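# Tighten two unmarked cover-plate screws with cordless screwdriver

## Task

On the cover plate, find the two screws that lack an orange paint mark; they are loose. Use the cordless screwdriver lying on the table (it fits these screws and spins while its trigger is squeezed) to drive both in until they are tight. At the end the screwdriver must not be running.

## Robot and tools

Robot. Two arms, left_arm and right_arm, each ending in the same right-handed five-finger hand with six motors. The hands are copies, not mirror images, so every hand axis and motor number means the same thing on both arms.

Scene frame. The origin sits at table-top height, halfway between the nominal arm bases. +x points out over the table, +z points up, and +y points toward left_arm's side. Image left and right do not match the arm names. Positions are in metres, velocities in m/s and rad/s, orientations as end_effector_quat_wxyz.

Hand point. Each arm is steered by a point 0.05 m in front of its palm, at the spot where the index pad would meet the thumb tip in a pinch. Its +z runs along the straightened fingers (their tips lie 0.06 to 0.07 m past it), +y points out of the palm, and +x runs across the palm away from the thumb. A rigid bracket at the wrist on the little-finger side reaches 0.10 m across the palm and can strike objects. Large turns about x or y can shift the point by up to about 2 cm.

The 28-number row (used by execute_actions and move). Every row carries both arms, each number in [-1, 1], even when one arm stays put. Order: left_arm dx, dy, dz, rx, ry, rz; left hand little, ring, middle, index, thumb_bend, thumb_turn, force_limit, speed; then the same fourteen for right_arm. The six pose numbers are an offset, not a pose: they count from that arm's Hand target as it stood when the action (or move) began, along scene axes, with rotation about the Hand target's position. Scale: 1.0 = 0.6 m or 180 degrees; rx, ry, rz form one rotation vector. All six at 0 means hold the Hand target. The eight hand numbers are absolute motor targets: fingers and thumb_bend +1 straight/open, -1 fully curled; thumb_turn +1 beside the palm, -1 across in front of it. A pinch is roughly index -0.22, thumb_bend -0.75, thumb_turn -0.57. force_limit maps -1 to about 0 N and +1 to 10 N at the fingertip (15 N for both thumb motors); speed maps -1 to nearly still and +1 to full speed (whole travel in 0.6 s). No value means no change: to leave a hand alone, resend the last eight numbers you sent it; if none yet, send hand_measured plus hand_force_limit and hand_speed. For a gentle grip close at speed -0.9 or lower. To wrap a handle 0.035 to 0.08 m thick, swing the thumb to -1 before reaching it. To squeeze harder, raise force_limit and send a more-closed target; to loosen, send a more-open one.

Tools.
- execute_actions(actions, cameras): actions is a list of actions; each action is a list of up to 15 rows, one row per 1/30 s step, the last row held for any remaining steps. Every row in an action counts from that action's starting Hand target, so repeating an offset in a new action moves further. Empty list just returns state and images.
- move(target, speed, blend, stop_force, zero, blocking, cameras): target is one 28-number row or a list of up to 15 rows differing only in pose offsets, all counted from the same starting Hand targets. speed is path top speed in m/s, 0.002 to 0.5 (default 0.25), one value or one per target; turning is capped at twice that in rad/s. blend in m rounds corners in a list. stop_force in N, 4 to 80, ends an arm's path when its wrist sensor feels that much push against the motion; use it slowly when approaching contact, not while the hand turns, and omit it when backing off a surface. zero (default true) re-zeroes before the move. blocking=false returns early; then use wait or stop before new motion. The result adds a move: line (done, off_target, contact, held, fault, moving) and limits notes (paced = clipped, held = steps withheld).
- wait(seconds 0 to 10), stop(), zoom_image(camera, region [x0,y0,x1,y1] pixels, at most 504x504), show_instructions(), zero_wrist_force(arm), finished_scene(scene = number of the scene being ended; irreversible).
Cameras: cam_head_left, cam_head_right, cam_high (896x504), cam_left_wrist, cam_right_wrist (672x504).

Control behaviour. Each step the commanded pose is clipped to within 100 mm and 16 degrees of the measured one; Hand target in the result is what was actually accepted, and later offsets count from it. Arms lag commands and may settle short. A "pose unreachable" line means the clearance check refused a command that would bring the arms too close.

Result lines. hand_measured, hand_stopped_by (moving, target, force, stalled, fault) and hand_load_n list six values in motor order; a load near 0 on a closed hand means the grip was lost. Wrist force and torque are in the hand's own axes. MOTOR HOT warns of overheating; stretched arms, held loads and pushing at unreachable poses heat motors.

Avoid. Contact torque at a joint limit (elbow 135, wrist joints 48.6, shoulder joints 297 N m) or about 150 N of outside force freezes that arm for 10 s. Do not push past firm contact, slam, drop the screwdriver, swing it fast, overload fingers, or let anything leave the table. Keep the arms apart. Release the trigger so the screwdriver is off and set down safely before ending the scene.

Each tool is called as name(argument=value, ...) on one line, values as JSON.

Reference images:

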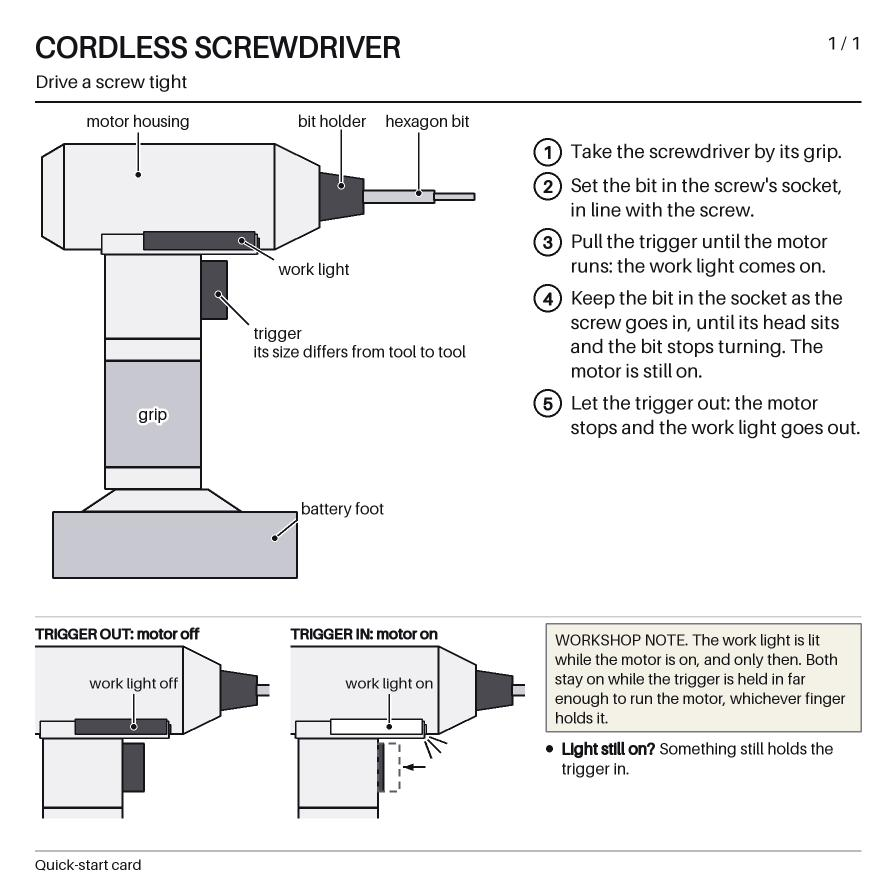

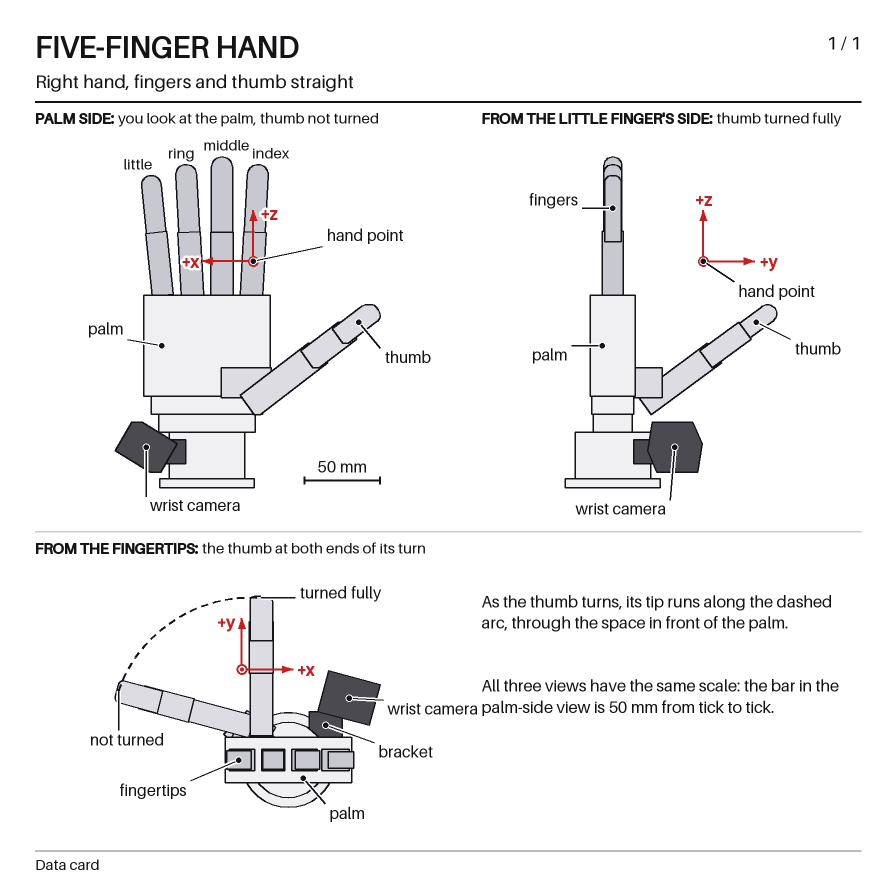

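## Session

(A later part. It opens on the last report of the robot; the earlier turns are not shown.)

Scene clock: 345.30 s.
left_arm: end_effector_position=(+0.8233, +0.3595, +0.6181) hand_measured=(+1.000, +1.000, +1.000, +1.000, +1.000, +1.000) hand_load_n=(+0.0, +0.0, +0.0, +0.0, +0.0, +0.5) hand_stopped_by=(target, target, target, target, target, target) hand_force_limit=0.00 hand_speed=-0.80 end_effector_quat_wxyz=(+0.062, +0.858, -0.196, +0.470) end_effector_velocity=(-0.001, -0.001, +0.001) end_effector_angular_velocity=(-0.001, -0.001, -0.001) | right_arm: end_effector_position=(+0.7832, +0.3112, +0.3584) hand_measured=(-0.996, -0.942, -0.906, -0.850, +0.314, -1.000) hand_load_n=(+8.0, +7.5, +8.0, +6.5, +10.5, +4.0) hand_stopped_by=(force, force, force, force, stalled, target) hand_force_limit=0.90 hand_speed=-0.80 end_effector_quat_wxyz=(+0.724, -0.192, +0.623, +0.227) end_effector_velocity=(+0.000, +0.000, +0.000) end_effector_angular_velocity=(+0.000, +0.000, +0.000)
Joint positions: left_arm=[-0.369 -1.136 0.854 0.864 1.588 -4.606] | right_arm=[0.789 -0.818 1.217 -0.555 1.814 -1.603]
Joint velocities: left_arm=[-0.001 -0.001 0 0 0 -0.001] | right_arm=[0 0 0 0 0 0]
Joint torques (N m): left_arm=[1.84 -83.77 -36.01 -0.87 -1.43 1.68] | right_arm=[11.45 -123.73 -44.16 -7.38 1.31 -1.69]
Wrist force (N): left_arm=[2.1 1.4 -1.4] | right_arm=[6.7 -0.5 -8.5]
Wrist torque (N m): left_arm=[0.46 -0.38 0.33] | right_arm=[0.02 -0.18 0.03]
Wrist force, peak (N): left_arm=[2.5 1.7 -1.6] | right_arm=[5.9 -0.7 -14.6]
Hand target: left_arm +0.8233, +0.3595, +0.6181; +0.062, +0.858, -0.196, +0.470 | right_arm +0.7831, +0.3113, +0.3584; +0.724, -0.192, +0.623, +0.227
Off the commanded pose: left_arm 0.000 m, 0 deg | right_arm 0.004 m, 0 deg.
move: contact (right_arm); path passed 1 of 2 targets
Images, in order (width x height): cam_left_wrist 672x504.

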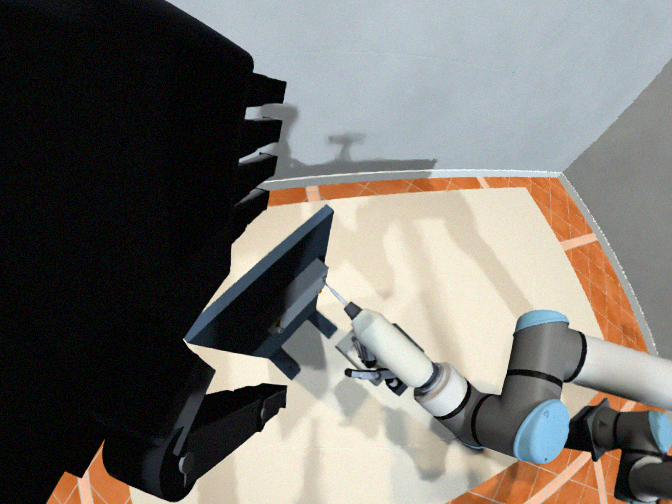

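move(target=[-0.2051,0.1996,-0.0983,-0.0457,-0.3022,0,1,1,1,1,1,1,0,-0.8,0,0,0,0,0,0,-1,-1,-0.96,-0.9,0.3,-1,0.9,-0.8], speed=0.35, cameras=[])

move(target=[0.0592,0.0805,-0.242,0,0,-0.139,1,1,1,1,1,1,0,-0.8,0,0,0,0,0,0,-1,-1,-0.96,-0.9,0.3,-1,0.9,-0.8], speed=0.35, cameras=["cam_left_wrist"])

zoom_image(camera="cam_left_wrist", region=[340, 220, 400, 280])

zoom_image(camera="cam_left_wrist", region=[350, 228, 375, 253])

Scene clock: 347.50 s.
left_arm: end_effector_position=(+0.7000, +0.4796, +0.5602) hand_measured=(+1.000, +1.000, +1.000, +1.000, +1.000, +1.000) hand_load_n=(+0.0, +0.0, +0.0, +0.0, +0.0, +0.0) hand_stopped_by=(target, target, target, target, target, target) hand_force_limit=0.00 hand_speed=-0.80 end_effector_quat_wxyz=(+0.024, +0.542, -0.169, +0.823) end_effector_velocity=(+0.000, +0.001, +0.001) end_effector_angular_velocity=(-0.002, -0.004, +0.000) | right_arm: end_effector_position=(+0.7831, +0.3113, +0.3584) hand_measured=(-0.996, -0.942, -0.906, -0.850, +0.314, -1.000) hand_load_n=(+8.0, +8.0, +8.5, +6.5, +10.5, +4.5) hand_stopped_by=(force, force, force, force, stalled, target) hand_force_limit=0.90 hand_speed=-0.80 end_effector_quat_wxyz=(+0.724, -0.192, +0.623, +0.227) end_effector_velocity=(+0.000, +0.000, -0.001) end_effector_angular_velocity=(-0.001, +0.001, +0.000)
Joint positions: left_arm=[-0.255 -1.642 1.947 -0.67 1.675 -4.479] | right_arm=[0.789 -0.818 1.217 -0.555 1.814 -1.603]
Joint velocities: left_arm=[0.001 0 0 -0.004 0 -0.001] | right_arm=[0 0.001 0 0.001 0 0]
Joint torques (N m): left_arm=[-8.24 -21.63 -34.54 -6.29 -1.96 -3.35] | right_arm=[12.66 -124 -47.92 -5.45 1.48 -1.74]
Wrist force (N): left_arm=[2.1 1.2 0.1] | right_arm=[6.7 -0.1 -7.5]
Wrist torque (N m): left_arm=[0.21 -0.45 0.26] | right_arm=[0.05 -0.15 0.04]
Wrist force, peak (N): left_arm=[3.6 1.7 -0.4] | right_arm=[6.7 -0.5 -8.6]
Hand target: left_arm +0.7000, +0.4796, +0.5600; +0.024, +0.542, -0.169, +0.823 | right_arm +0.7831, +0.3113, +0.3584; +0.724, -0.192, +0.623, +0.227
Off the commanded pose: left_arm 0.001 m, 0 deg | right_arm 0.000 m, 0 deg.
move: done
No camera images: "cameras" was empty.

Scene clock: 348.67 s.
left_arm: end_effector_position=(+0.7355, +0.5280, +0.4147) hand_measured=(+1.000, +1.000, +1.000, +1.000, +1.000, +1.000) hand_load_n=(+0.0, +0.0, +0.0, +0.0, +0.0, +0.0) hand_stopped_by=(target, target, target, target, target, target) hand_force_limit=0.00 hand_speed=-0.80 end_effector_quat_wxyz=(+0.202, +0.493, -0.283, +0.798) end_effector_velocity=(-0.001, +0.000, +0.000) end_effector_angular_velocity=(+0.000, +0.001, -0.002) | right_arm: end_effector_position=(+0.7831, +0.3113, +0.3584) hand_measured=(-0.996, -0.942, -0.906, -0.850, +0.314, -1.000) hand_load_n=(+8.0, +8.0, +8.5, +6.5, +10.5, +4.0) hand_stopped_by=(force, force, force, force, stalled, target) hand_force_limit=0.90 hand_speed=-0.80 end_effector_quat_wxyz=(+0.724, -0.192, +0.623, +0.227) end_effector_velocity=(+0.000, +0.000, -0.002) end_effector_angular_velocity=(-0.001, +0.002, +0.000)
Joint positions: left_arm=[-0.017 -1.328 1.895 -1.06 2.294 -4.781] | right_arm=[0.789 -0.818 1.217 -0.555 1.814 -1.603]
Joint velocities: left_arm=[0 0 0 0 0.002 -0.001] | right_arm=[0 0.002 0 0 0 0.001]
Joint torques (N m): left_arm=[6.23 -37.34 -26.2 -6.57 2.4 -0.51] | right_arm=[11.7 -123.48 -50.1 -4.49 1.31 -1.72]
Wrist force (N): left_arm=[2.3 1.3 0.7] | right_arm=[6.8 -0.1 -7.7]
Wrist torque (N m): left_arm=[0.17 -0.53 0.30] | right_arm=[0.08 -0.16 0.06]
Wrist force, peak (N): left_arm=[4.4 2.1 1.1] | right_arm=[7.0 -0.4 -8.0]
Hand target: left_arm +0.7355, +0.5281, +0.4146; +0.202, +0.493, -0.283, +0.798 | right_arm +0.7831, +0.3113, +0.3584; +0.724, -0.192, +0.623, +0.227
Off the commanded pose: left_arm 0.000 m, 0 deg | right_arm 0.000 m, 0 deg.
move: done
Images, in order (width x height): cam_left_wrist 672x504.

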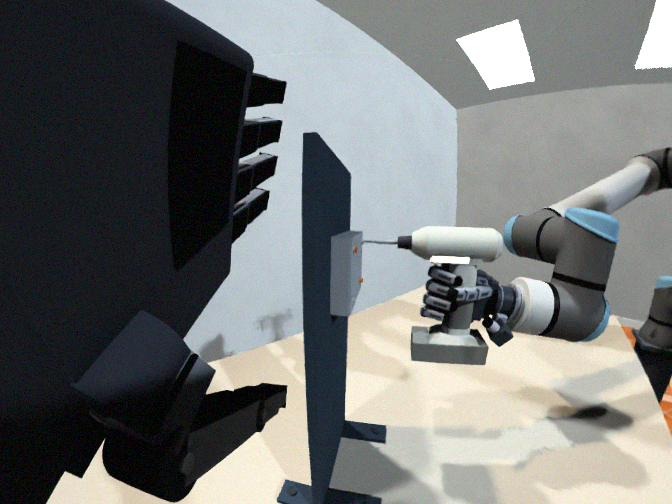

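Scaled by 8.400 from the camera's 672x504 image, which has a finer 960x720 frame.

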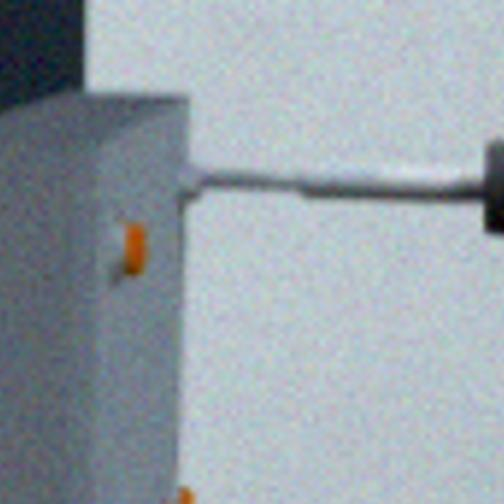

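Scaled by 20.160 from the camera's 672x504 image, which has a finer 960x720 frame.

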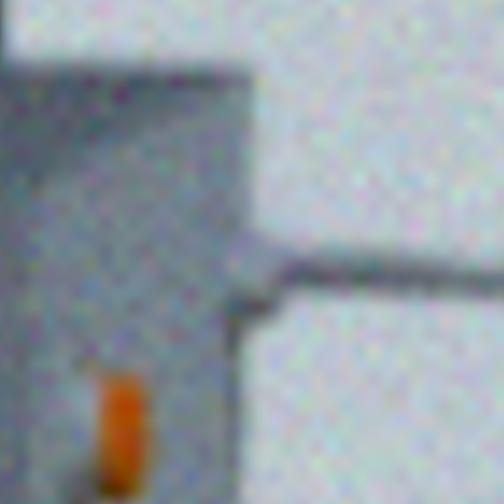

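move(target=[-0.0592,-0.0805,0.242,0,0,0.139,1,1,1,1,1,1,0,-0.8,-0.00412,-0.00283,0,0,0,0,-1,-1,-0.96,-0.9,0.3,-1,0.9,-0.8], speed=0.35, cameras=[])

move(target=[0.2051,-0.1996,0.0983,0.0457,0.3022,0,1,1,1,1,1,1,0,-0.8,0,0,0,0,0,0,-1,-1,-0.96,-0.9,0.3,-1,0.9,-0.8], speed=0.35, cameras=["cam_left_wrist"])

zoom_image(camera="cam_left_wrist", region=[310, 265, 350, 305])

zoom_image(camera="cam_left_wrist", region=[280, 240, 380, 340])

zoom_image(camera="cam_left_wrist", region=[310, 250, 335, 275])

Scene clock: 350.83 s.
left_arm: end_effector_position=(+0.7001, +0.4796, +0.5601) hand_measured=(+1.000, +1.000, +1.000, +1.000, +1.000, +1.000) hand_load_n=(+0.0, +0.0, +0.0, +0.0, +0.0, +0.0) hand_stopped_by=(target, target, target, target, target, target) hand_force_limit=0.00 hand_speed=-0.80 end_effector_quat_wxyz=(+0.025, +0.542, -0.169, +0.823) end_effector_velocity=(+0.000, +0.001, +0.000) end_effector_angular_velocity=(-0.003, +0.001, +0.004) | right_arm: end_effector_position=(+0.7806, +0.3096, +0.3584) hand_measured=(-0.996, -0.942, -0.906, -0.850, +0.314, -1.000) hand_load_n=(+7.5, +7.5, +9.0, +6.5, +10.0, +5.0) hand_stopped_by=(force, force, force, force, stalled, target) hand_force_limit=0.90 hand_speed=-0.80 end_effector_quat_wxyz=(+0.724, -0.192, +0.623, +0.227) end_effector_velocity=(+0.000, +0.000, +0.000) end_effector_angular_velocity=(+0.001, -0.001, +0.000)
Joint positions: left_arm=[-0.255 -1.642 1.947 -0.67 1.676 -4.479] | right_arm=[0.79 -0.823 1.225 -0.559 1.815 -1.604]
Joint velocities: left_arm=[0 0 0 0 -0.004 -0.001] | right_arm=[0 0 0 -0.001 0 0]
Joint torques (N m): left_arm=[-15.61 -50.89 -36.36 -0.91 -2.31 0.03] | right_arm=[13.53 -113.75 -50.53 -5.81 1.78 -1.97]
Wrist force (N): left_arm=[2.0 1.2 0.4] | right_arm=[6.7 -0.8 -2.3]
Wrist torque (N m): left_arm=[0.18 -0.45 0.26] | right_arm=[-0.21 0.00 0.02]
Wrist force, peak (N): left_arm=[4.7 1.8 0.0] | right_arm=[7.1 -0.4 -7.7]
Hand target: left_arm +0.7001, +0.4796, +0.5600; +0.024, +0.542, -0.169, +0.823 | right_arm +0.7806, +0.3096, +0.3584; +0.724, -0.192, +0.623, +0.227
Off the commanded pose: left_arm 0.000 m, 0 deg | right_arm 0.000 m, 0 deg.
move: done
No camera images: "cameras" was empty.

Scene clock: 352.80 s.
left_arm: end_effector_position=(+0.8233, +0.3593, +0.6180) hand_measured=(+1.000, +1.000, +1.000, +1.000, +1.000, +1.000) hand_load_n=(+0.0, +0.0, +0.0, +0.0, +0.0, +0.0) hand_stopped_by=(target, target, target, target, target, target) hand_force_limit=0.00 hand_speed=-0.80 end_effector_quat_wxyz=(+0.061, +0.858, -0.196, +0.470) end_effector_velocity=(-0.001, +0.001, +0.001) end_effector_angular_velocity=(+0.000, +0.001, +0.001) | right_arm: end_effector_position=(+0.7806, +0.3096, +0.3584) hand_measured=(-0.996, -0.942, -0.906, -0.850, +0.314, -1.000) hand_load_n=(+7.5, +8.0, +9.0, +6.5, +10.0, +5.0) hand_stopped_by=(force, force, force, force, stalled, target) hand_force_limit=0.90 hand_speed=-0.80 end_effector_quat_wxyz=(+0.724, -0.192, +0.623, +0.227) end_effector_velocity=(+0.000, +0.000, +0.000) end_effector_angular_velocity=(+0.000, +0.000, +0.000)
Joint positions: left_arm=[-0.37 -1.137 0.855 0.864 1.586 -4.607] | right_arm=[0.79 -0.822 1.225 -0.559 1.815 -1.604]
Joint velocities: left_arm=[0.001 0 -0.002 0.003 0 -0.001] | right_arm=[0 0 0 -0.001 0 0]
Joint torques (N m): left_arm=[7.91 -54.14 -53.07 3.72 -2.11 3.82] | right_arm=[5.16 -105.7 -49.34 -2.72 0.04 -1.58]
Wrist force (N): left_arm=[2.2 1.2 -1.4] | right_arm=[7.0 -0.9 -2.1]
Wrist torque (N m): left_arm=[0.41 -0.40 0.33] | right_arm=[-0.24 -0.04 0.03]
Wrist force, peak (N): left_arm=[3.5 1.6 -0.4] | right_arm=[7.2 -0.2 -2.2]
Hand target: left_arm +0.8233, +0.3594, +0.6180; +0.061, +0.858, -0.196, +0.470 | right_arm +0.7806, +0.3096, +0.3584; +0.724, -0.192, +0.623, +0.227
Off the commanded pose: left_arm 0.001 m, 0 deg | right_arm 0.000 m, 0 deg.
move: done
Images, in order (width x height): cam_left_wrist 672x504.

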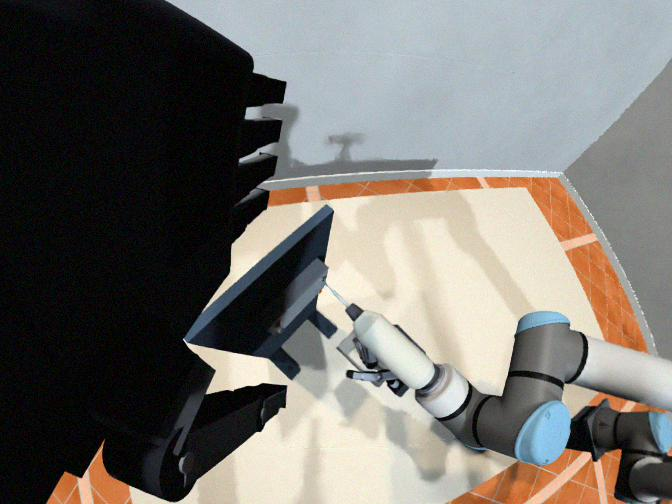

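Scaled by 12.600 from the camera's 672x504 image, which has a finer 960x720 frame.

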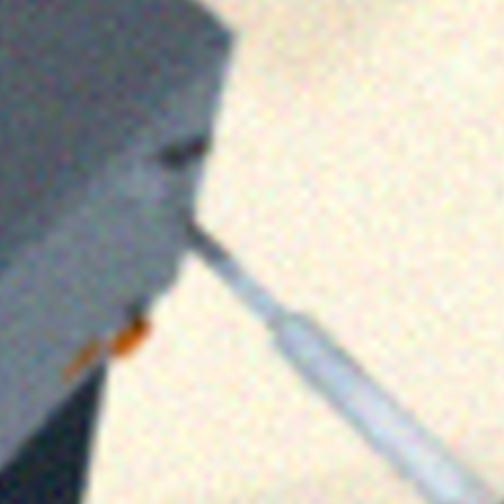

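Scaled by 5.040 from the camera's 672x504 image, which has a finer 960x720 frame.

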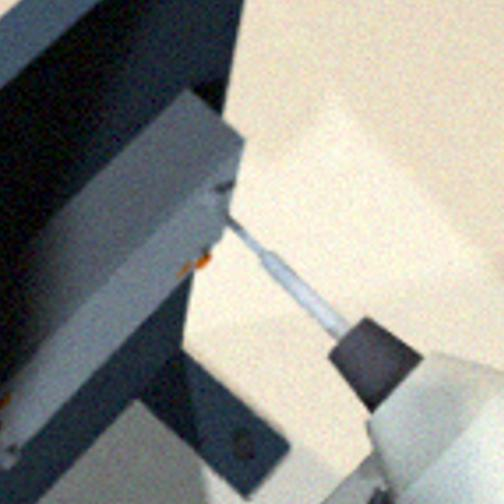

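Scaled by 20.160 from the camera's 672x504 image, which has a finer 960x720 frame.

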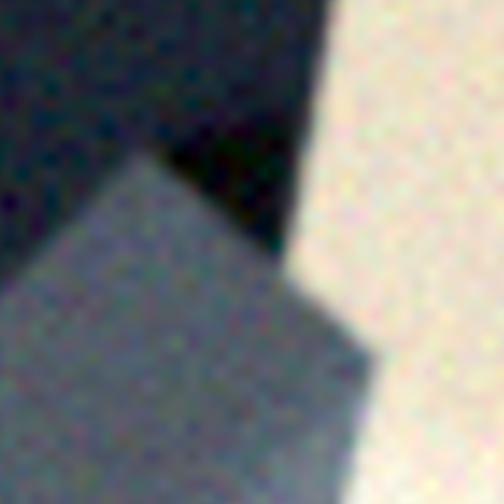

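move(target=[0,0,0,0,0,0,1,1,1,1,1,1,0,-0.8,-0.0206,-0.01415,0,0,0,0,-1,-1,-0.96,-0.9,0.3,-1,0.9,-0.8], speed=0.05, cameras=["cam_left_wrist"])

zoom_image(camera="cam_left_wrist", region=[310, 265, 350, 305])

zoom_image(camera="cam_left_wrist", region=[280, 240, 380, 340])

Scene clock: 354.07 s.
left_arm: end_effector_position=(+0.8233, +0.3594, +0.6180) hand_measured=(+1.000, +1.000, +1.000, +1.000, +1.000, +1.000) hand_load_n=(+0.0, +0.0, +0.0, +0.0, +0.0, +0.5) hand_stopped_by=(target, target, target, target, target, target) hand_force_limit=0.00 hand_speed=-0.80 end_effector_quat_wxyz=(+0.061, +0.858, -0.196, +0.470) end_effector_velocity=(+0.000, +0.000, +0.000) end_effector_angular_velocity=(+0.001, +0.000, +0.000) | right_arm: end_effector_position=(+0.7682, +0.3010, +0.3584) hand_measured=(-0.996, -0.942, -0.906, -0.850, +0.314, -1.000) hand_load_n=(+7.5, +8.0, +9.0, +6.5, +10.0, +5.0) hand_stopped_by=(force, force, force, force, stalled, target) hand_force_limit=0.90 hand_speed=-0.80 end_effector_quat_wxyz=(+0.724, -0.192, +0.623, +0.227) end_effector_velocity=(+0.001, +0.001, +0.001) end_effector_angular_velocity=(+0.001, -0.002, +0.000)
Joint positions: left_arm=[-0.369 -1.137 0.855 0.864 1.586 -4.607] | right_arm=[0.794 -0.845 1.265 -0.577 1.819 -1.604]
Joint velocities: left_arm=[0 0 0 0.001 0 0] | right_arm=[0 0.002 -0.005 0.001 0 0]
Joint torques (N m): left_arm=[10.06 -53.42 -46.78 1.4 -2.29 3.44] | right_arm=[1.09 -103.02 -55.16 -2.31 0.47 -1.89]
Wrist force (N): left_arm=[2.1 0.9 -1.3] | right_arm=[6.7 -0.5 -2.0]
Wrist torque (N m): left_arm=[0.38 -0.38 0.32] | right_arm=[-0.17 -0.01 0.03]
Wrist force, peak (N): left_arm=[2.4 1.6 -1.5] | right_arm=[7.2 -0.6 -2.6]
Hand target: left_arm +0.8233, +0.3594, +0.6180; +0.061, +0.858, -0.196, +0.470 | right_arm +0.7683, +0.3011, +0.3584; +0.724, -0.192, +0.623, +0.227
Off the commanded pose: left_arm 0.000 m, 0 deg | right_arm 0.000 m, 0 deg.
move: done
Images, in order (width x height): cam_left_wrist 672x504.

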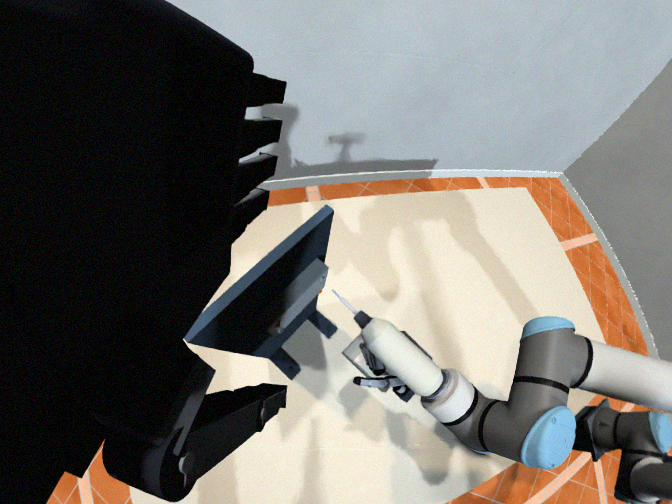

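Scaled by 12.600 from the camera's 672x504 image, which has a finer 960x720 frame.

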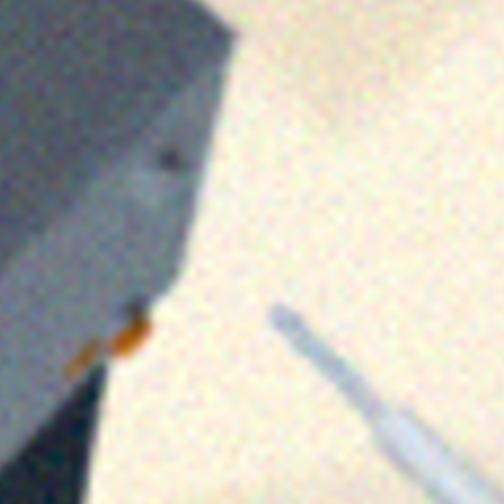

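Scaled by 5.040 from the camera's 672x504 image, which has a finer 960x720 frame.

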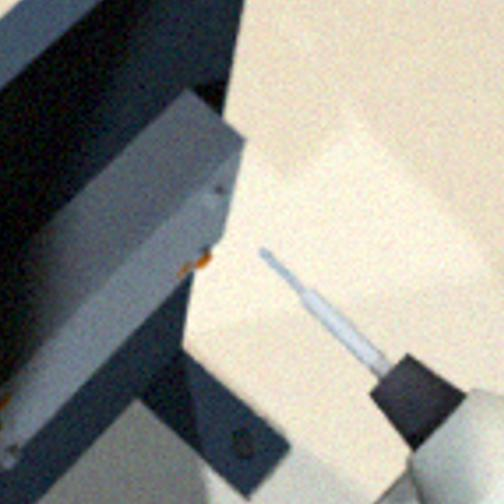

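zoom_image(camera="cam_left_wrist", region=[318, 272, 330, 284])

zoom_image(camera="cam_left_wrist", region=[314, 284, 326, 296])

Scaled by 42.000 from the camera's 672x504 image, which has a finer 960x720 frame.

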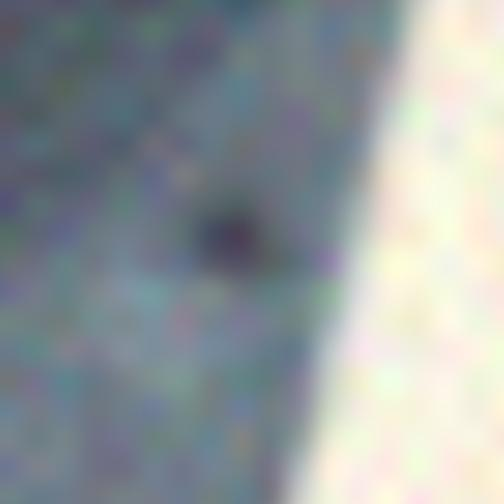

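Scaled by 42.000 from the camera's 672x504 image, which has a finer 960x720 frame.

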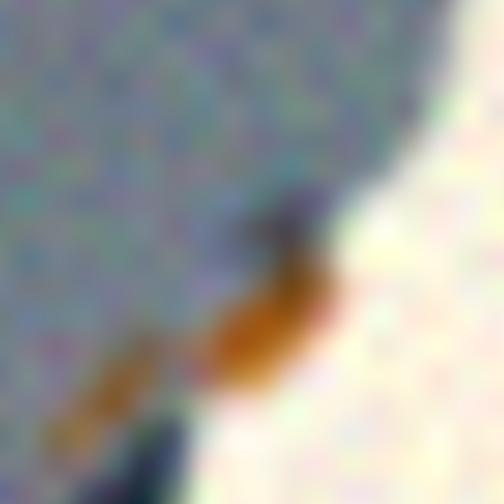

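move(target=[[0,0,0,0,0,0,1,1,1,1,1,1,0,-0.8,0.02338,0.01303,0,0,0,0,-1,-1,-0.96,-0.9,0.3,-1,0.9,-0.8],[0,0,0,0,0,0,1,1,1,1,1,1,0,-0.8,0.02888,0.0168,0,0,0,0,-1,-1,-0.96,-0.9,0.3,-1,0.9,-0.8]], speed=[0.03, 0.004], stop_force=5, cameras=["cam_left_wrist"])

zoom_image(camera="cam_left_wrist", region=[310, 265, 350, 305])

Scene clock: 357.63 s.
left_arm: end_effector_position=(+0.8233, +0.3594, +0.6180) hand_measured=(+1.000, +1.000, +1.000, +1.000, +1.000, +1.000) hand_load_n=(+0.0, +0.0, +0.0, +0.0, +0.0, +0.0) hand_stopped_by=(target, target, target, target, target, target) hand_force_limit=0.00 hand_speed=-0.80 end_effector_quat_wxyz=(+0.061, +0.858, -0.196, +0.470) end_effector_velocity=(+0.000, +0.000, +0.000) end_effector_angular_velocity=(+0.000, +0.000, +0.000) | right_arm: end_effector_position=(+0.7838, +0.3099, +0.3584) hand_measured=(-0.996, -0.942, -0.906, -0.850, +0.314, -1.000) hand_load_n=(+7.0, +7.5, +9.0, +6.5, +10.0, +5.5) hand_stopped_by=(force, force, force, force, stalled, target) hand_force_limit=0.90 hand_speed=-0.80 end_effector_quat_wxyz=(+0.724, -0.192, +0.623, +0.227) end_effector_velocity=(+0.000, +0.000, +0.002) end_effector_angular_velocity=(+0.001, -0.001, +0.000)
Joint positions: left_arm=[-0.369 -1.137 0.855 0.864 1.586 -4.607] | right_arm=[0.788 -0.819 1.22 -0.556 1.813 -1.603]
Joint velocities: left_arm=[0 0 0 0 0 0] | right_arm=[0 -0.001 0 0 0 0]
Joint torques (N m): left_arm=[3.95 -65.52 -29.66 -2.13 -2.3 2.74] | right_arm=[4.07 -123.78 -42.78 -7.21 0.86 1.16]
Wrist force (N): left_arm=[2.0 1.5 -1.5] | right_arm=[7.2 -0.4 -3.1]
Wrist torque (N m): left_arm=[0.47 -0.36 0.32] | right_arm=[-0.02 -0.01 0.07]
Wrist force, peak (N): left_arm=[2.4 1.6 -1.7] | right_arm=[7.6 -0.8 -8.1]
Hand target: left_arm +0.8233, +0.3594, +0.6180; +0.061, +0.858, -0.196, +0.470 | right_arm +0.7838, +0.3099, +0.3584; +0.724, -0.192, +0.623, +0.227
Off the commanded pose: left_arm 0.000 m, 0 deg | right_arm 0.002 m, 0 deg.
move: contact (right_arm); path passed 1 of 2 targets
Images, in order (width x height): cam_left_wrist 672x504.

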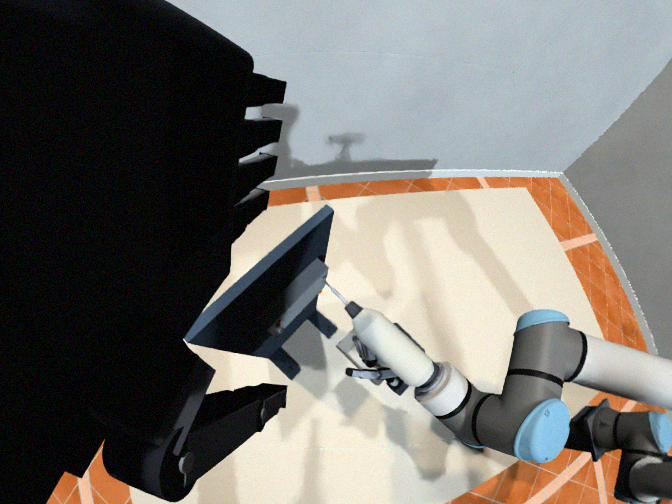

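Scaled by 12.600 from the camera's 672x504 image, which has a finer 960x720 frame.

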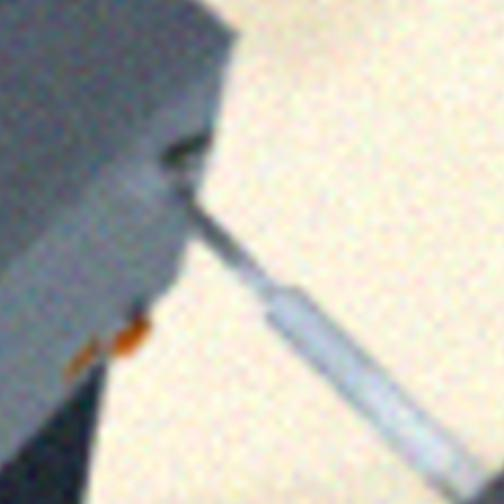

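move(target=[[0,0,0,0,0,0,1,1,1,1,1,1,0,-0.8,0.00041,0.00028,0,0,0,0,-1,-1,-0.96,-0.9,0.3,-1,0.9,-0.8],[0,0,0,0,0,0,1,1,1,1,1,1,0,-0.8,0.00003,0.00083,0,0,0,0,-1,-1,-0.96,-0.9,0.3,-1,0.9,-0.8],[0,0,0,0,0,0,1,1,1,1,1,1,0,-0.8,0.00003,0.00083,-0.00067,0,0,0,-1,-1,-0.96,-0.9,0.3,-1,0.9,-0.8],[0,0,0,0,0,0,1,1,1,1,1,1,0,-0.8,0.00079,-0.00027,-0.00067,0,0,0,-1,-1,-0.96,-0.9,0.3,-1,0.9,-0.8],[0,0,0,0,0,0,1,1,1,1,1,1,0,-0.8,0.00079,-0.00027,0.00067,0,0,0,-1,-1,-0.96,-0.9,0.3,-1,0.9,-0.8],[0,0,0,0,0,0,1,1,1,1,1,1,0,-0.8,0.00003,0.00083,0.00067,0,0,0,-1,-1,-0.96,-0.9,0.3,-1,0.9,-0.8],[0,0,0,0,0,0,1,1,1,1,1,1,0,-0.8,0.00041,0.00028,0,0,0,0,-1,-1,-0.96,-0.9,0.3,-1,0.9,-0.8]], speed=0.002, cameras=["cam_left_wrist"])

zoom_image(camera="cam_left_wrist", region=[310, 265, 350, 305])

Scene clock: 360.37 s.
left_arm: end_effector_position=(+0.8233, +0.3594, +0.6180) hand_measured=(+1.000, +1.000, +1.000, +1.000, +1.000, +1.000) hand_load_n=(+0.0, +0.5, +0.0, +0.0, +0.0, +0.0) hand_stopped_by=(target, target, target, target, target, target) hand_force_limit=0.00 hand_speed=-0.80 end_effector_quat_wxyz=(+0.061, +0.858, -0.196, +0.470) end_effector_velocity=(+0.000, -0.001, +0.000) end_effector_angular_velocity=(-0.001, +0.000, +0.000) | right_arm: end_effector_position=(+0.7839, +0.3101, +0.3584) hand_measured=(-0.996, -0.942, -0.906, -0.850, +0.314, -1.000) hand_load_n=(+6.0, +7.0, +8.5, +6.0, +11.0, +5.5) hand_stopped_by=(force, force, force, force, stalled, target) hand_force_limit=0.90 hand_speed=-0.80 end_effector_quat_wxyz=(+0.724, -0.192, +0.623, +0.227) end_effector_velocity=(+0.000, +0.000, +0.002) end_effector_angular_velocity=(+0.002, -0.001, +0.000)
Joint positions: left_arm=[-0.369 -1.137 0.855 0.864 1.586 -4.607] | right_arm=[0.788 -0.819 1.219 -0.556 1.813 -1.603]
Joint velocities: left_arm=[0 0 0 0 0 -0.001] | right_arm=[0 -0.001 0 -0.001 0 0]
Joint torques (N m): left_arm=[4.75 -72.14 -30.25 -1.45 -1.73 2.11] | right_arm=[-15.28 -109.61 -42.53 -6.94 -1.51 -0.73]
Wrist force (N): left_arm=[2.1 1.4 -1.4] | right_arm=[6.0 -1.0 -5.1]
Wrist torque (N m): left_arm=[0.45 -0.38 0.33] | right_arm=[-0.03 -0.08 0.01]
Wrist force, peak (N): left_arm=[2.6 1.4 -1.4] | right_arm=[9.4 -2.0 -17.8]
Hand target: left_arm +0.8233, +0.3594, +0.6180; +0.061, +0.858, -0.196, +0.470 | right_arm +0.7840, +0.3101, +0.3584; +0.724, -0.192, +0.623, +0.227
Off the commanded pose: left_arm 0.000 m, 0 deg | right_arm 0.000 m, 0 deg.
move: done
Images, in order (width x height): cam_left_wrist 672x504.

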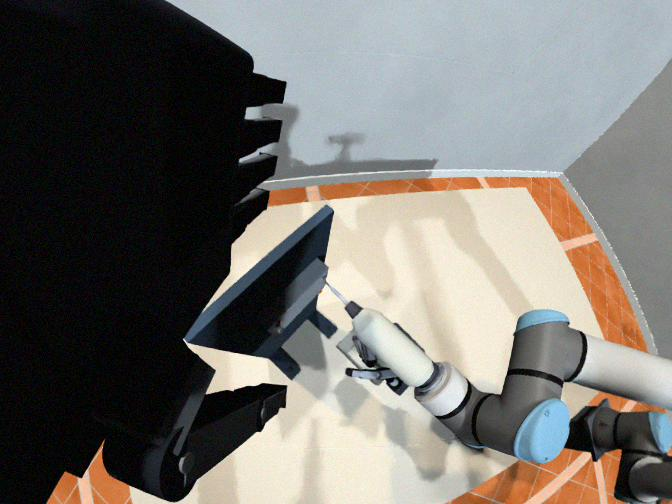

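Scaled by 12.600 from the camera's 672x504 image, which has a finer 960x720 frame.

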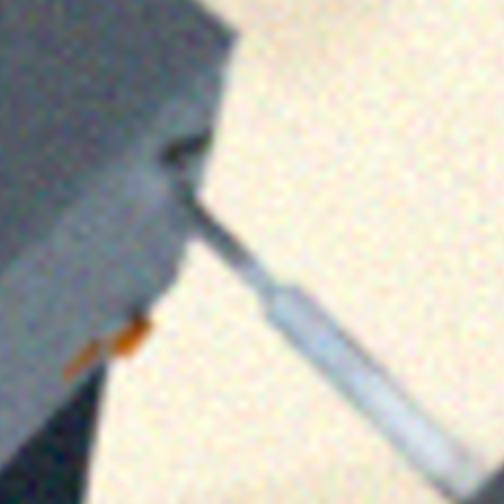

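move(target=[[0,0,0,0,0,0,1,1,1,1,1,1,0,-0.8,-0.00236,-0.00171,0,0,0,0,-1,-1,-0.96,-0.9,0.3,-1,0.9,-0.8],[0,0,0,0,0,0,1,1,1,1,1,1,0,-0.8,0,-0.00514,0,0,0,0,-1,-1,-0.96,-0.9,0.3,-1,0.9,-0.8],[0,0,0,0,0,0,1,1,1,1,1,1,0,-0.8,0.00481,-0.00184,0,0,0,0,-1,-1,-0.96,-0.9,0.3,-1,0.9,-0.8]], speed=[0.01, 0.01, 0.003], stop_force=4.5, cameras=[])

Scene clock: 363.23 s.
left_arm: end_effector_position=(+0.8233, +0.3594, +0.6180) hand_measured=(+1.000, +1.000, +1.000, +1.000, +1.000, +1.000) hand_load_n=(+0.0, +0.0, +0.0, +0.0, +0.0, +0.0) hand_stopped_by=(target, target, target, target, target, target) hand_force_limit=0.00 hand_speed=-0.80 end_effector_quat_wxyz=(+0.061, +0.858, -0.196, +0.470) end_effector_velocity=(+0.000, +0.001, +0.000) end_effector_angular_velocity=(+0.001, +0.000, +0.000) | right_arm: end_effector_position=(+0.7853, +0.3078, +0.3584) hand_measured=(-0.996, -0.942, -0.906, -0.850, +0.314, -1.000) hand_load_n=(+6.5, +7.5, +8.0, +6.5, +10.5, +5.0) hand_stopped_by=(force, force, force, force, stalled, target) hand_force_limit=0.90 hand_speed=-0.80 end_effector_quat_wxyz=(+0.724, -0.192, +0.623, +0.227) end_effector_velocity=(+0.000, +0.000, +0.001) end_effector_angular_velocity=(+0.000, +0.000, +0.000)
Joint positions: left_arm=[-0.369 -1.137 0.855 0.864 1.586 -4.607] | right_arm=[0.785 -0.821 1.223 -0.558 1.81 -1.603]
Joint velocities: left_arm=[0.001 0 0 0.001 0 0.001] | right_arm=[0 -0.001 0 0 0 0]
Joint torques (N m): left_arm=[-1.76 -80.99 -33.41 -0.32 -2.12 1.49] | right_arm=[-10.54 -123.96 -43.25 -7.41 1.5 1.83]
Wrist force (N): left_arm=[2.0 1.0 -1.2] | right_arm=[6.9 0.6 -6.4]
Wrist torque (N m): left_arm=[0.38 -0.38 0.31] | right_arm=[-0.04 -0.13 0.04]
Wrist force, peak (N): left_arm=[2.6 1.3 -1.5] | right_arm=[7.0 1.2 -10.4]
Hand target: left_arm +0.8233, +0.3594, +0.6180; +0.061, +0.858, -0.196, +0.470 | right_arm +0.7852, +0.3078, +0.3584; +0.724, -0.192, +0.623, +0.227
Off the commanded pose: left_arm 0.000 m, 0 deg | right_arm 0.002 m, 0 deg.
move: contact (right_arm); path passed 2 of 3 targets
No camera images: "cameras" was empty.

move(target=[[0,0,0,0,0,0,1,1,1,1,1,1,0,-0.8,-0.00206,-0.00141,0,0,0,0,-1,-1,-0.96,-0.9,0.3,-1,0.9,-0.8],[0,0,0,0,0,0,1,1,1,1,1,1,0,-0.8,-0.00093,-0.00306,0,0,0,0,-1,-1,-0.96,-0.9,0.3,-1,0.9,-0.8],[0,0,0,0,0,0,1,1,1,1,1,1,0,-0.8,0.00388,0.00024,0,0,0,0,-1,-1,-0.96,-0.9,0.3,-1,0.9,-0.8]], speed=[0.01, 0.01, 0.003], stop_force=4.5, cameras=["cam_left_wrist"])

zoom_image(camera="cam_left_wrist", region=[310, 265, 350, 305])

Scene clock: 365.30 s.
left_arm: end_effector_position=(+0.8233, +0.3594, +0.6180) hand_measured=(+1.000, +1.000, +1.000, +1.000, +1.000, +1.000) hand_load_n=(+0.0, +0.0, +0.0, +0.0, +0.0, +0.0) hand_stopped_by=(target, target, target, target, target, target) hand_force_limit=0.00 hand_speed=-0.80 end_effector_quat_wxyz=(+0.061, +0.858, -0.196, +0.470) end_effector_velocity=(+0.000, +0.001, +0.000) end_effector_angular_velocity=(+0.000, +0.000, +0.002) | right_arm: end_effector_position=(+0.7860, +0.3069, +0.3584) hand_measured=(-0.996, -0.942, -0.906, -0.850, +0.314, -1.000) hand_load_n=(+7.0, +7.5, +8.5, +6.5, +11.0, +4.5) hand_stopped_by=(force, force, force, force, stalled, target) hand_force_limit=0.90 hand_speed=-0.80 end_effector_quat_wxyz=(+0.724, -0.192, +0.623, +0.227) end_effector_velocity=(+0.000, +0.000, +0.000) end_effector_angular_velocity=(+0.000, +0.000, +0.000)
Joint positions: left_arm=[-0.369 -1.137 0.855 0.864 1.586 -4.607] | right_arm=[0.784 -0.822 1.224 -0.558 1.809 -1.603]
Joint velocities: left_arm=[0.001 0 0 0 0 -0.001] | right_arm=[0 0 0 0 0 0]
Joint torques (N m): left_arm=[-2.43 -76.85 -34.41 0.53 -1.69 1.03] | right_arm=[-8.99 -123.71 -44.48 -7.45 1.01 1.72]
Wrist force (N): left_arm=[2.5 1.6 -1.4] | right_arm=[7.1 -0.1 -8.9]
Wrist torque (N m): left_arm=[0.48 -0.44 0.36] | right_arm=[0.11 -0.20 0.06]
Wrist force, peak (N): left_arm=[2.5 1.6 -1.4] | right_arm=[6.9 -0.5 -14.2]
Hand target: left_arm +0.8233, +0.3594, +0.6180; +0.061, +0.858, -0.196, +0.470 | right_arm +0.7860, +0.3069, +0.3584; +0.724, -0.192, +0.623, +0.227
Off the commanded pose: left_arm 0.000 m, 0 deg | right_arm 0.002 m, 0 deg.
move: contact (right_arm); path passed 2 of 3 targets
Images, in order (width x height): cam_left_wrist 672x504.

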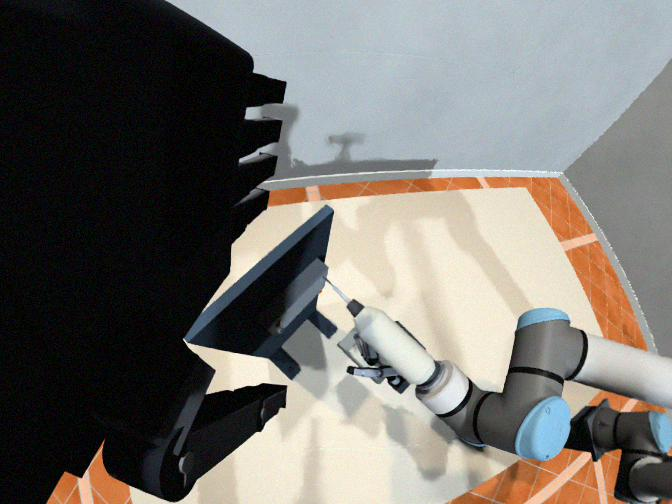

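Scaled by 12.600 from the camera's 672x504 image, which has a finer 960x720 frame.

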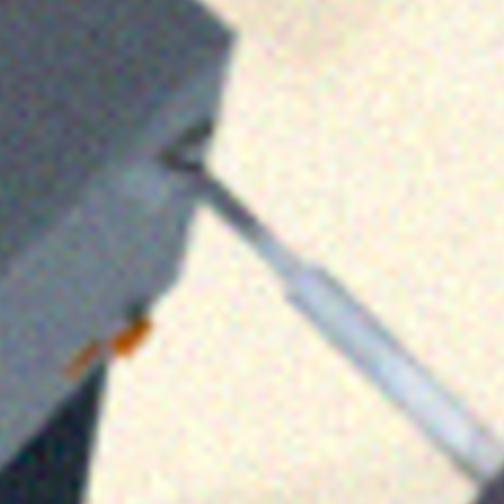

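move(target=[[0,0,0,0,0,0,1,1,1,1,1,1,0,-0.8,-0.00206,-0.00141,0,0,0,0,-1,-1,-0.96,-0.9,0.3,-1,0.9,-0.8],[0,0,0,0,0,0,1,1,1,1,1,1,0,-0.8,-0.00093,-0.00306,0,0,0,0,-1,-1,-0.96,-0.9,0.3,-1,0.9,-0.8],[0,0,0,0,0,0,1,1,1,1,1,1,0,-0.8,0.00388,0.00024,0,0,0,0,-1,-1,-0.96,-0.9,0.3,-1,0.9,-0.8]], speed=[0.01, 0.01, 0.003], stop_force=4.5, cameras=["cam_left_wrist"])

zoom_image(camera="cam_left_wrist", region=[310, 265, 350, 305])

Scene clock: 366.70 s.
left_arm: end_effector_position=(+0.8233, +0.3594, +0.6180) hand_measured=(+1.000, +1.000, +1.000, +1.000, +1.000, +1.000) hand_load_n=(+0.0, +0.0, +0.0, +0.0, +0.0, +0.0) hand_stopped_by=(target, target, target, target, target, target) hand_force_limit=0.00 hand_speed=-0.80 end_effector_quat_wxyz=(+0.061, +0.858, -0.196, +0.470) end_effector_velocity=(+0.000, +0.000, +0.000) end_effector_angular_velocity=(-0.001, +0.001, +0.000) | right_arm: end_effector_position=(+0.7860, +0.3069, +0.3584) hand_measured=(-0.996, -0.942, -0.906, -0.850, +0.314, -1.000) hand_load_n=(+7.0, +7.5, +8.5, +6.5, +10.5, +5.0) hand_stopped_by=(force, force, force, force, stalled, target) hand_force_limit=0.90 hand_speed=-0.80 end_effector_quat_wxyz=(+0.724, -0.192, +0.623, +0.227) end_effector_velocity=(+0.000, +0.000, +0.000) end_effector_angular_velocity=(+0.001, +0.000, +0.001)
Joint positions: left_arm=[-0.369 -1.137 0.855 0.864 1.586 -4.607] | right_arm=[0.784 -0.822 1.224 -0.558 1.809 -1.603]
Joint velocities: left_arm=[0 0 0 0 0 -0.001] | right_arm=[0 0 0 0 0 0]
Joint torques (N m): left_arm=[-7.69 -81.26 -36.49 0.92 -1.94 0.72] | right_arm=[-2.45 -104.98 -55.2 -3.51 -0.56 1.45]
Wrist force (N): left_arm=[2.0 1.4 -1.5] | right_arm=[6.8 -0.6 -11.4]
Wrist torque (N m): left_arm=[0.44 -0.36 0.32] | right_arm=[0.13 -0.24 0.04]
Wrist force, peak (N): left_arm=[2.3 1.3 -1.9] | right_arm=[6.8 -0.2 -13.3]
Hand target: left_arm +0.8233, +0.3594, +0.6180; +0.061, +0.858, -0.196, +0.470 | right_arm +0.7860, +0.3069, +0.3584; +0.724, -0.192, +0.623, +0.227
Off the commanded pose: left_arm 0.000 m, 0 deg | right_arm 0.002 m, 0 deg.
move: contact (right_arm); path passed 0 of 3 targets
Images, in order (width x height): cam_left_wrist 672x504.

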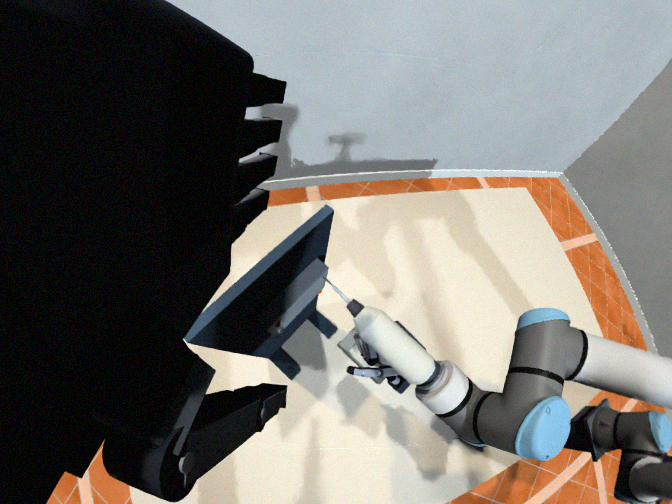

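Scaled by 12.600 from the camera's 672x504 image, which has a finer 960x720 frame.

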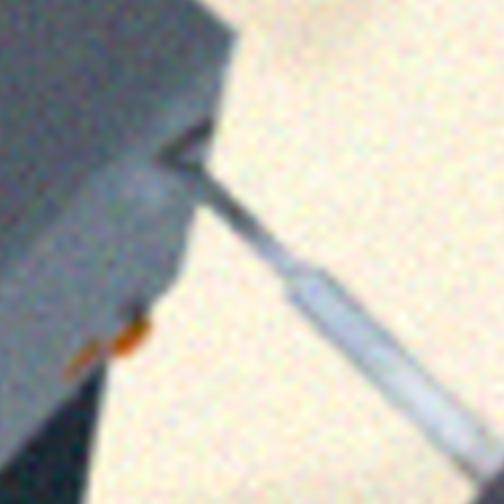

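move(target=[[0,0,0,0,0,0,1,1,1,1,1,1,0,-0.8,-0.00275,-0.00189,0,0,0,0,-1,-1,-0.96,-0.9,0.3,-1,0.9,-0.8],[0,0,0,0,0,0,1,1,1,1,1,1,0,-0.8,-0.00086,-0.00464,0,0,0,0,-1,-1,-0.96,-0.9,0.3,-1,0.9,-0.8]], speed=0.02, cameras=[])

move(target=[0,0,0,0,0,0,1,1,1,1,1,1,0,-0.8,0.00549,0.00377,0,0,0,0,-1,-1,-0.96,-0.9,0.3,-1,0.9,-0.8], speed=0.003, stop_force=4.5, cameras=["cam_left_wrist"])

zoom_image(camera="cam_left_wrist", region=[310, 265, 350, 305])

Scene clock: 367.63 s.
left_arm: end_effector_position=(+0.8233, +0.3594, +0.6180) hand_measured=(+1.000, +1.000, +1.000, +1.000, +1.000, +1.000) hand_load_n=(+0.0, +0.0, +0.0, +0.0, +0.0, +0.0) hand_stopped_by=(target, target, target, target, target, target) hand_force_limit=0.00 hand_speed=-0.80 end_effector_quat_wxyz=(+0.061, +0.858, -0.196, +0.470) end_effector_velocity=(+0.000, +0.001, +0.000) end_effector_angular_velocity=(+0.000, +0.000, +0.001) | right_arm: end_effector_position=(+0.7854, +0.3041, +0.3584) hand_measured=(-0.996, -0.942, -0.906, -0.850, +0.314, -1.000) hand_load_n=(+6.5, +7.5, +9.0, +6.5, +10.5, +5.0) hand_stopped_by=(force, force, force, force, stalled, target) hand_force_limit=0.90 hand_speed=-0.80 end_effector_quat_wxyz=(+0.724, -0.192, +0.623, +0.227) end_effector_velocity=(+0.000, +0.000, +0.000) end_effector_angular_velocity=(+0.000, +0.000, +0.000)
Joint positions: left_arm=[-0.369 -1.137 0.855 0.864 1.586 -4.607] | right_arm=[0.782 -0.826 1.232 -0.561 1.808 -1.602]
Joint velocities: left_arm=[0.001 0 0 0 0 0] | right_arm=[0 0 0 0 0 0]
Joint torques (N m): left_arm=[-3.48 -80.97 -35.85 0.67 -1.65 0.19] | right_arm=[-6.81 -116.57 -45.73 -6.89 -0.42 2.09]
Wrist force (N): left_arm=[2.3 1.5 -1.3] | right_arm=[6.7 -0.6 -2.2]
Wrist torque (N m): left_arm=[0.45 -0.41 0.34] | right_arm=[-0.18 0.00 0.03]
Wrist force, peak (N): left_arm=[2.5 1.3 -1.5] | right_arm=[6.6 -0.1 -12.2]
Hand target: left_arm +0.8233, +0.3594, +0.6180; +0.061, +0.858, -0.196, +0.470 | right_arm +0.7854, +0.3041, +0.3584; +0.724, -0.192, +0.623, +0.227
Off the commanded pose: left_arm 0.000 m, 0 deg | right_arm 0.000 m, 0 deg.
move: done
No camera images: "cameras" was empty.

Scene clock: 369.53 s.
left_arm: end_effector_position=(+0.8233, +0.3594, +0.6180) hand_measured=(+1.000, +1.000, +1.000, +1.000, +1.000, +1.000) hand_load_n=(+0.0, +0.0, +0.0, +0.0, +0.0, +0.0) hand_stopped_by=(target, target, target, target, target, target) hand_force_limit=0.00 hand_speed=-0.80 end_effector_quat_wxyz=(+0.061, +0.858, -0.196, +0.470) end_effector_velocity=(+0.000, +0.000, +0.000) end_effector_angular_velocity=(-0.001, +0.000, +0.001) | right_arm: end_effector_position=(+0.7888, +0.3064, +0.3584) hand_measured=(-0.996, -0.942, -0.906, -0.850, +0.314, -1.000) hand_load_n=(+7.0, +7.5, +9.0, +6.0, +10.5, +5.0) hand_stopped_by=(force, force, force, force, stalled, target) hand_force_limit=0.90 hand_speed=-0.80 end_effector_quat_wxyz=(+0.724, -0.192, +0.623, +0.227) end_effector_velocity=(+0.000, +0.000, -0.002) end_effector_angular_velocity=(-0.001, +0.001, +0.000)
Joint positions: left_arm=[-0.369 -1.137 0.855 0.864 1.586 -4.607] | right_arm=[0.781 -0.82 1.221 -0.557 1.807 -1.602]
Joint velocities: left_arm=[0.001 0 0 0 0 0] | right_arm=[0 0.001 0 0 0 0]
Joint torques (N m): left_arm=[-3.78 -78.11 -36.15 1.95 -1.74 0.13] | right_arm=[-12.78 -116.34 -41.51 -4.4 -1.15 2.01]
Wrist force (N): left_arm=[2.0 1.3 -1.7] | right_arm=[6.8 -0.5 -2.3]
Wrist torque (N m): left_arm=[0.45 -0.36 0.32] | right_arm=[-0.15 -0.02 0.04]
Wrist force, peak (N): left_arm=[2.6 1.3 -1.6] | right_arm=[7.4 -0.2 -2.2]
Hand target: left_arm +0.8233, +0.3594, +0.6180; +0.061, +0.858, -0.196, +0.470 | right_arm +0.7887, +0.3063, +0.3584; +0.724, -0.192, +0.623, +0.227
Off the commanded pose: left_arm 0.000 m, 0 deg | right_arm 0.000 m, 0 deg.
move: done
Images, in order (width x height): cam_left_wrist 672x504.

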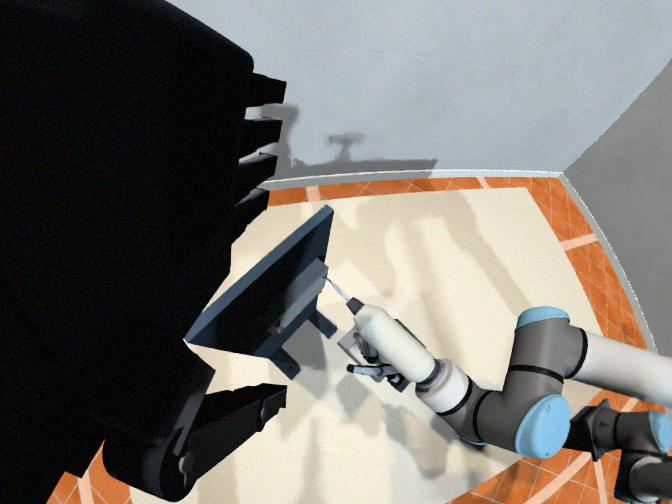

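Scaled by 12.600 from the camera's 672x504 image, which has a finer 960x720 frame.

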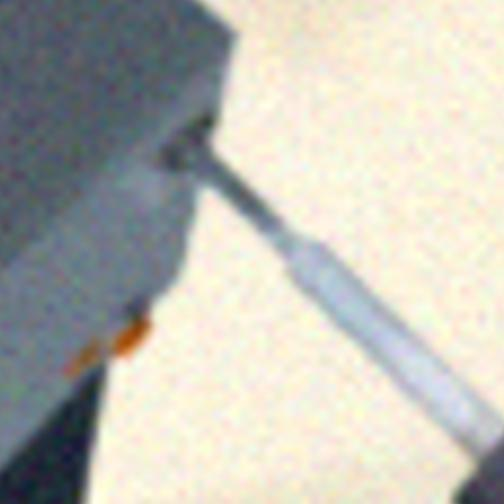

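move(target=[[0,0,0,0,0,0,1,1,1,1,1,1,0,-0.8,-0.00481,-0.0033,0,0,0,0,-1,-1,-0.96,-0.9,0.3,-1,0.9,-0.8],[0,0,0,0,0,0,1,1,1,1,1,1,0,-0.8,-0.00575,-0.00193,0,0,0,0,-1,-1,-0.96,-0.9,0.3,-1,0.9,-0.8],[0,0,0,0,0,0,1,1,1,1,1,1,0,-0.8,-0.00094,0.00137,0,0,0,0,-1,-1,-0.96,-0.9,0.3,-1,0.9,-0.8]], speed=[0.02, 0.02, 0.003], stop_force=4.5, cameras=[])

Scene clock: 371.70 s.
left_arm: end_effector_position=(+0.8233, +0.3594, +0.6180) hand_measured=(+1.000, +1.000, +1.000, +1.000, +1.000, +1.000) hand_load_n=(+0.0, +0.0, +0.0, +0.0, +0.0, +0.0) hand_stopped_by=(target, target, target, target, target, target) hand_force_limit=0.00 hand_speed=-0.80 end_effector_quat_wxyz=(+0.061, +0.858, -0.196, +0.470) end_effector_velocity=(+0.000, +0.000, +0.000) end_effector_angular_velocity=(-0.001, -0.001, +0.001) | right_arm: end_effector_position=(+0.7882, +0.3072, +0.3584) hand_measured=(-0.996, -0.942, -0.906, -0.850, +0.314, -1.000) hand_load_n=(+6.0, +7.5, +9.0, +6.5, +10.5, +6.0) hand_stopped_by=(force, force, force, force, stalled, target) hand_force_limit=0.90 hand_speed=-0.80 end_effector_quat_wxyz=(+0.724, -0.192, +0.623, +0.227) end_effector_velocity=(+0.000, +0.000, -0.001) end_effector_angular_velocity=(-0.001, +0.001, +0.000)
Joint positions: left_arm=[-0.369 -1.137 0.855 0.864 1.586 -4.607] | right_arm=[0.782 -0.819 1.22 -0.556 1.808 -1.602]
Joint velocities: left_arm=[0.001 0 0 -0.001 0.001 -0.001] | right_arm=[0 0 0 0.001 0 0]
Joint torques (N m): left_arm=[-7.47 -82.18 -38.42 2.3 -1.57 -0.45] | right_arm=[-8.86 -119.57 -42.44 -4.84 -1.07 1.18]
Wrist force (N): left_arm=[2.2 1.2 -1.2] | right_arm=[7.6 -2.4 -2.4]
Wrist torque (N m): left_arm=[0.41 -0.39 0.33] | right_arm=[0.05 0.02 0.12]
Wrist force, peak (N): left_arm=[2.4 1.5 -1.7] | right_arm=[7.9 -2.2 -2.4]
Hand target: left_arm +0.8233, +0.3594, +0.6180; +0.061, +0.858, -0.196, +0.470 | right_arm +0.7882, +0.3072, +0.3584; +0.724, -0.192, +0.623, +0.227
Off the commanded pose: left_arm 0.000 m, 0 deg | right_arm 0.000 m, 0 deg.
move: done
No camera images: "cameras" was empty.


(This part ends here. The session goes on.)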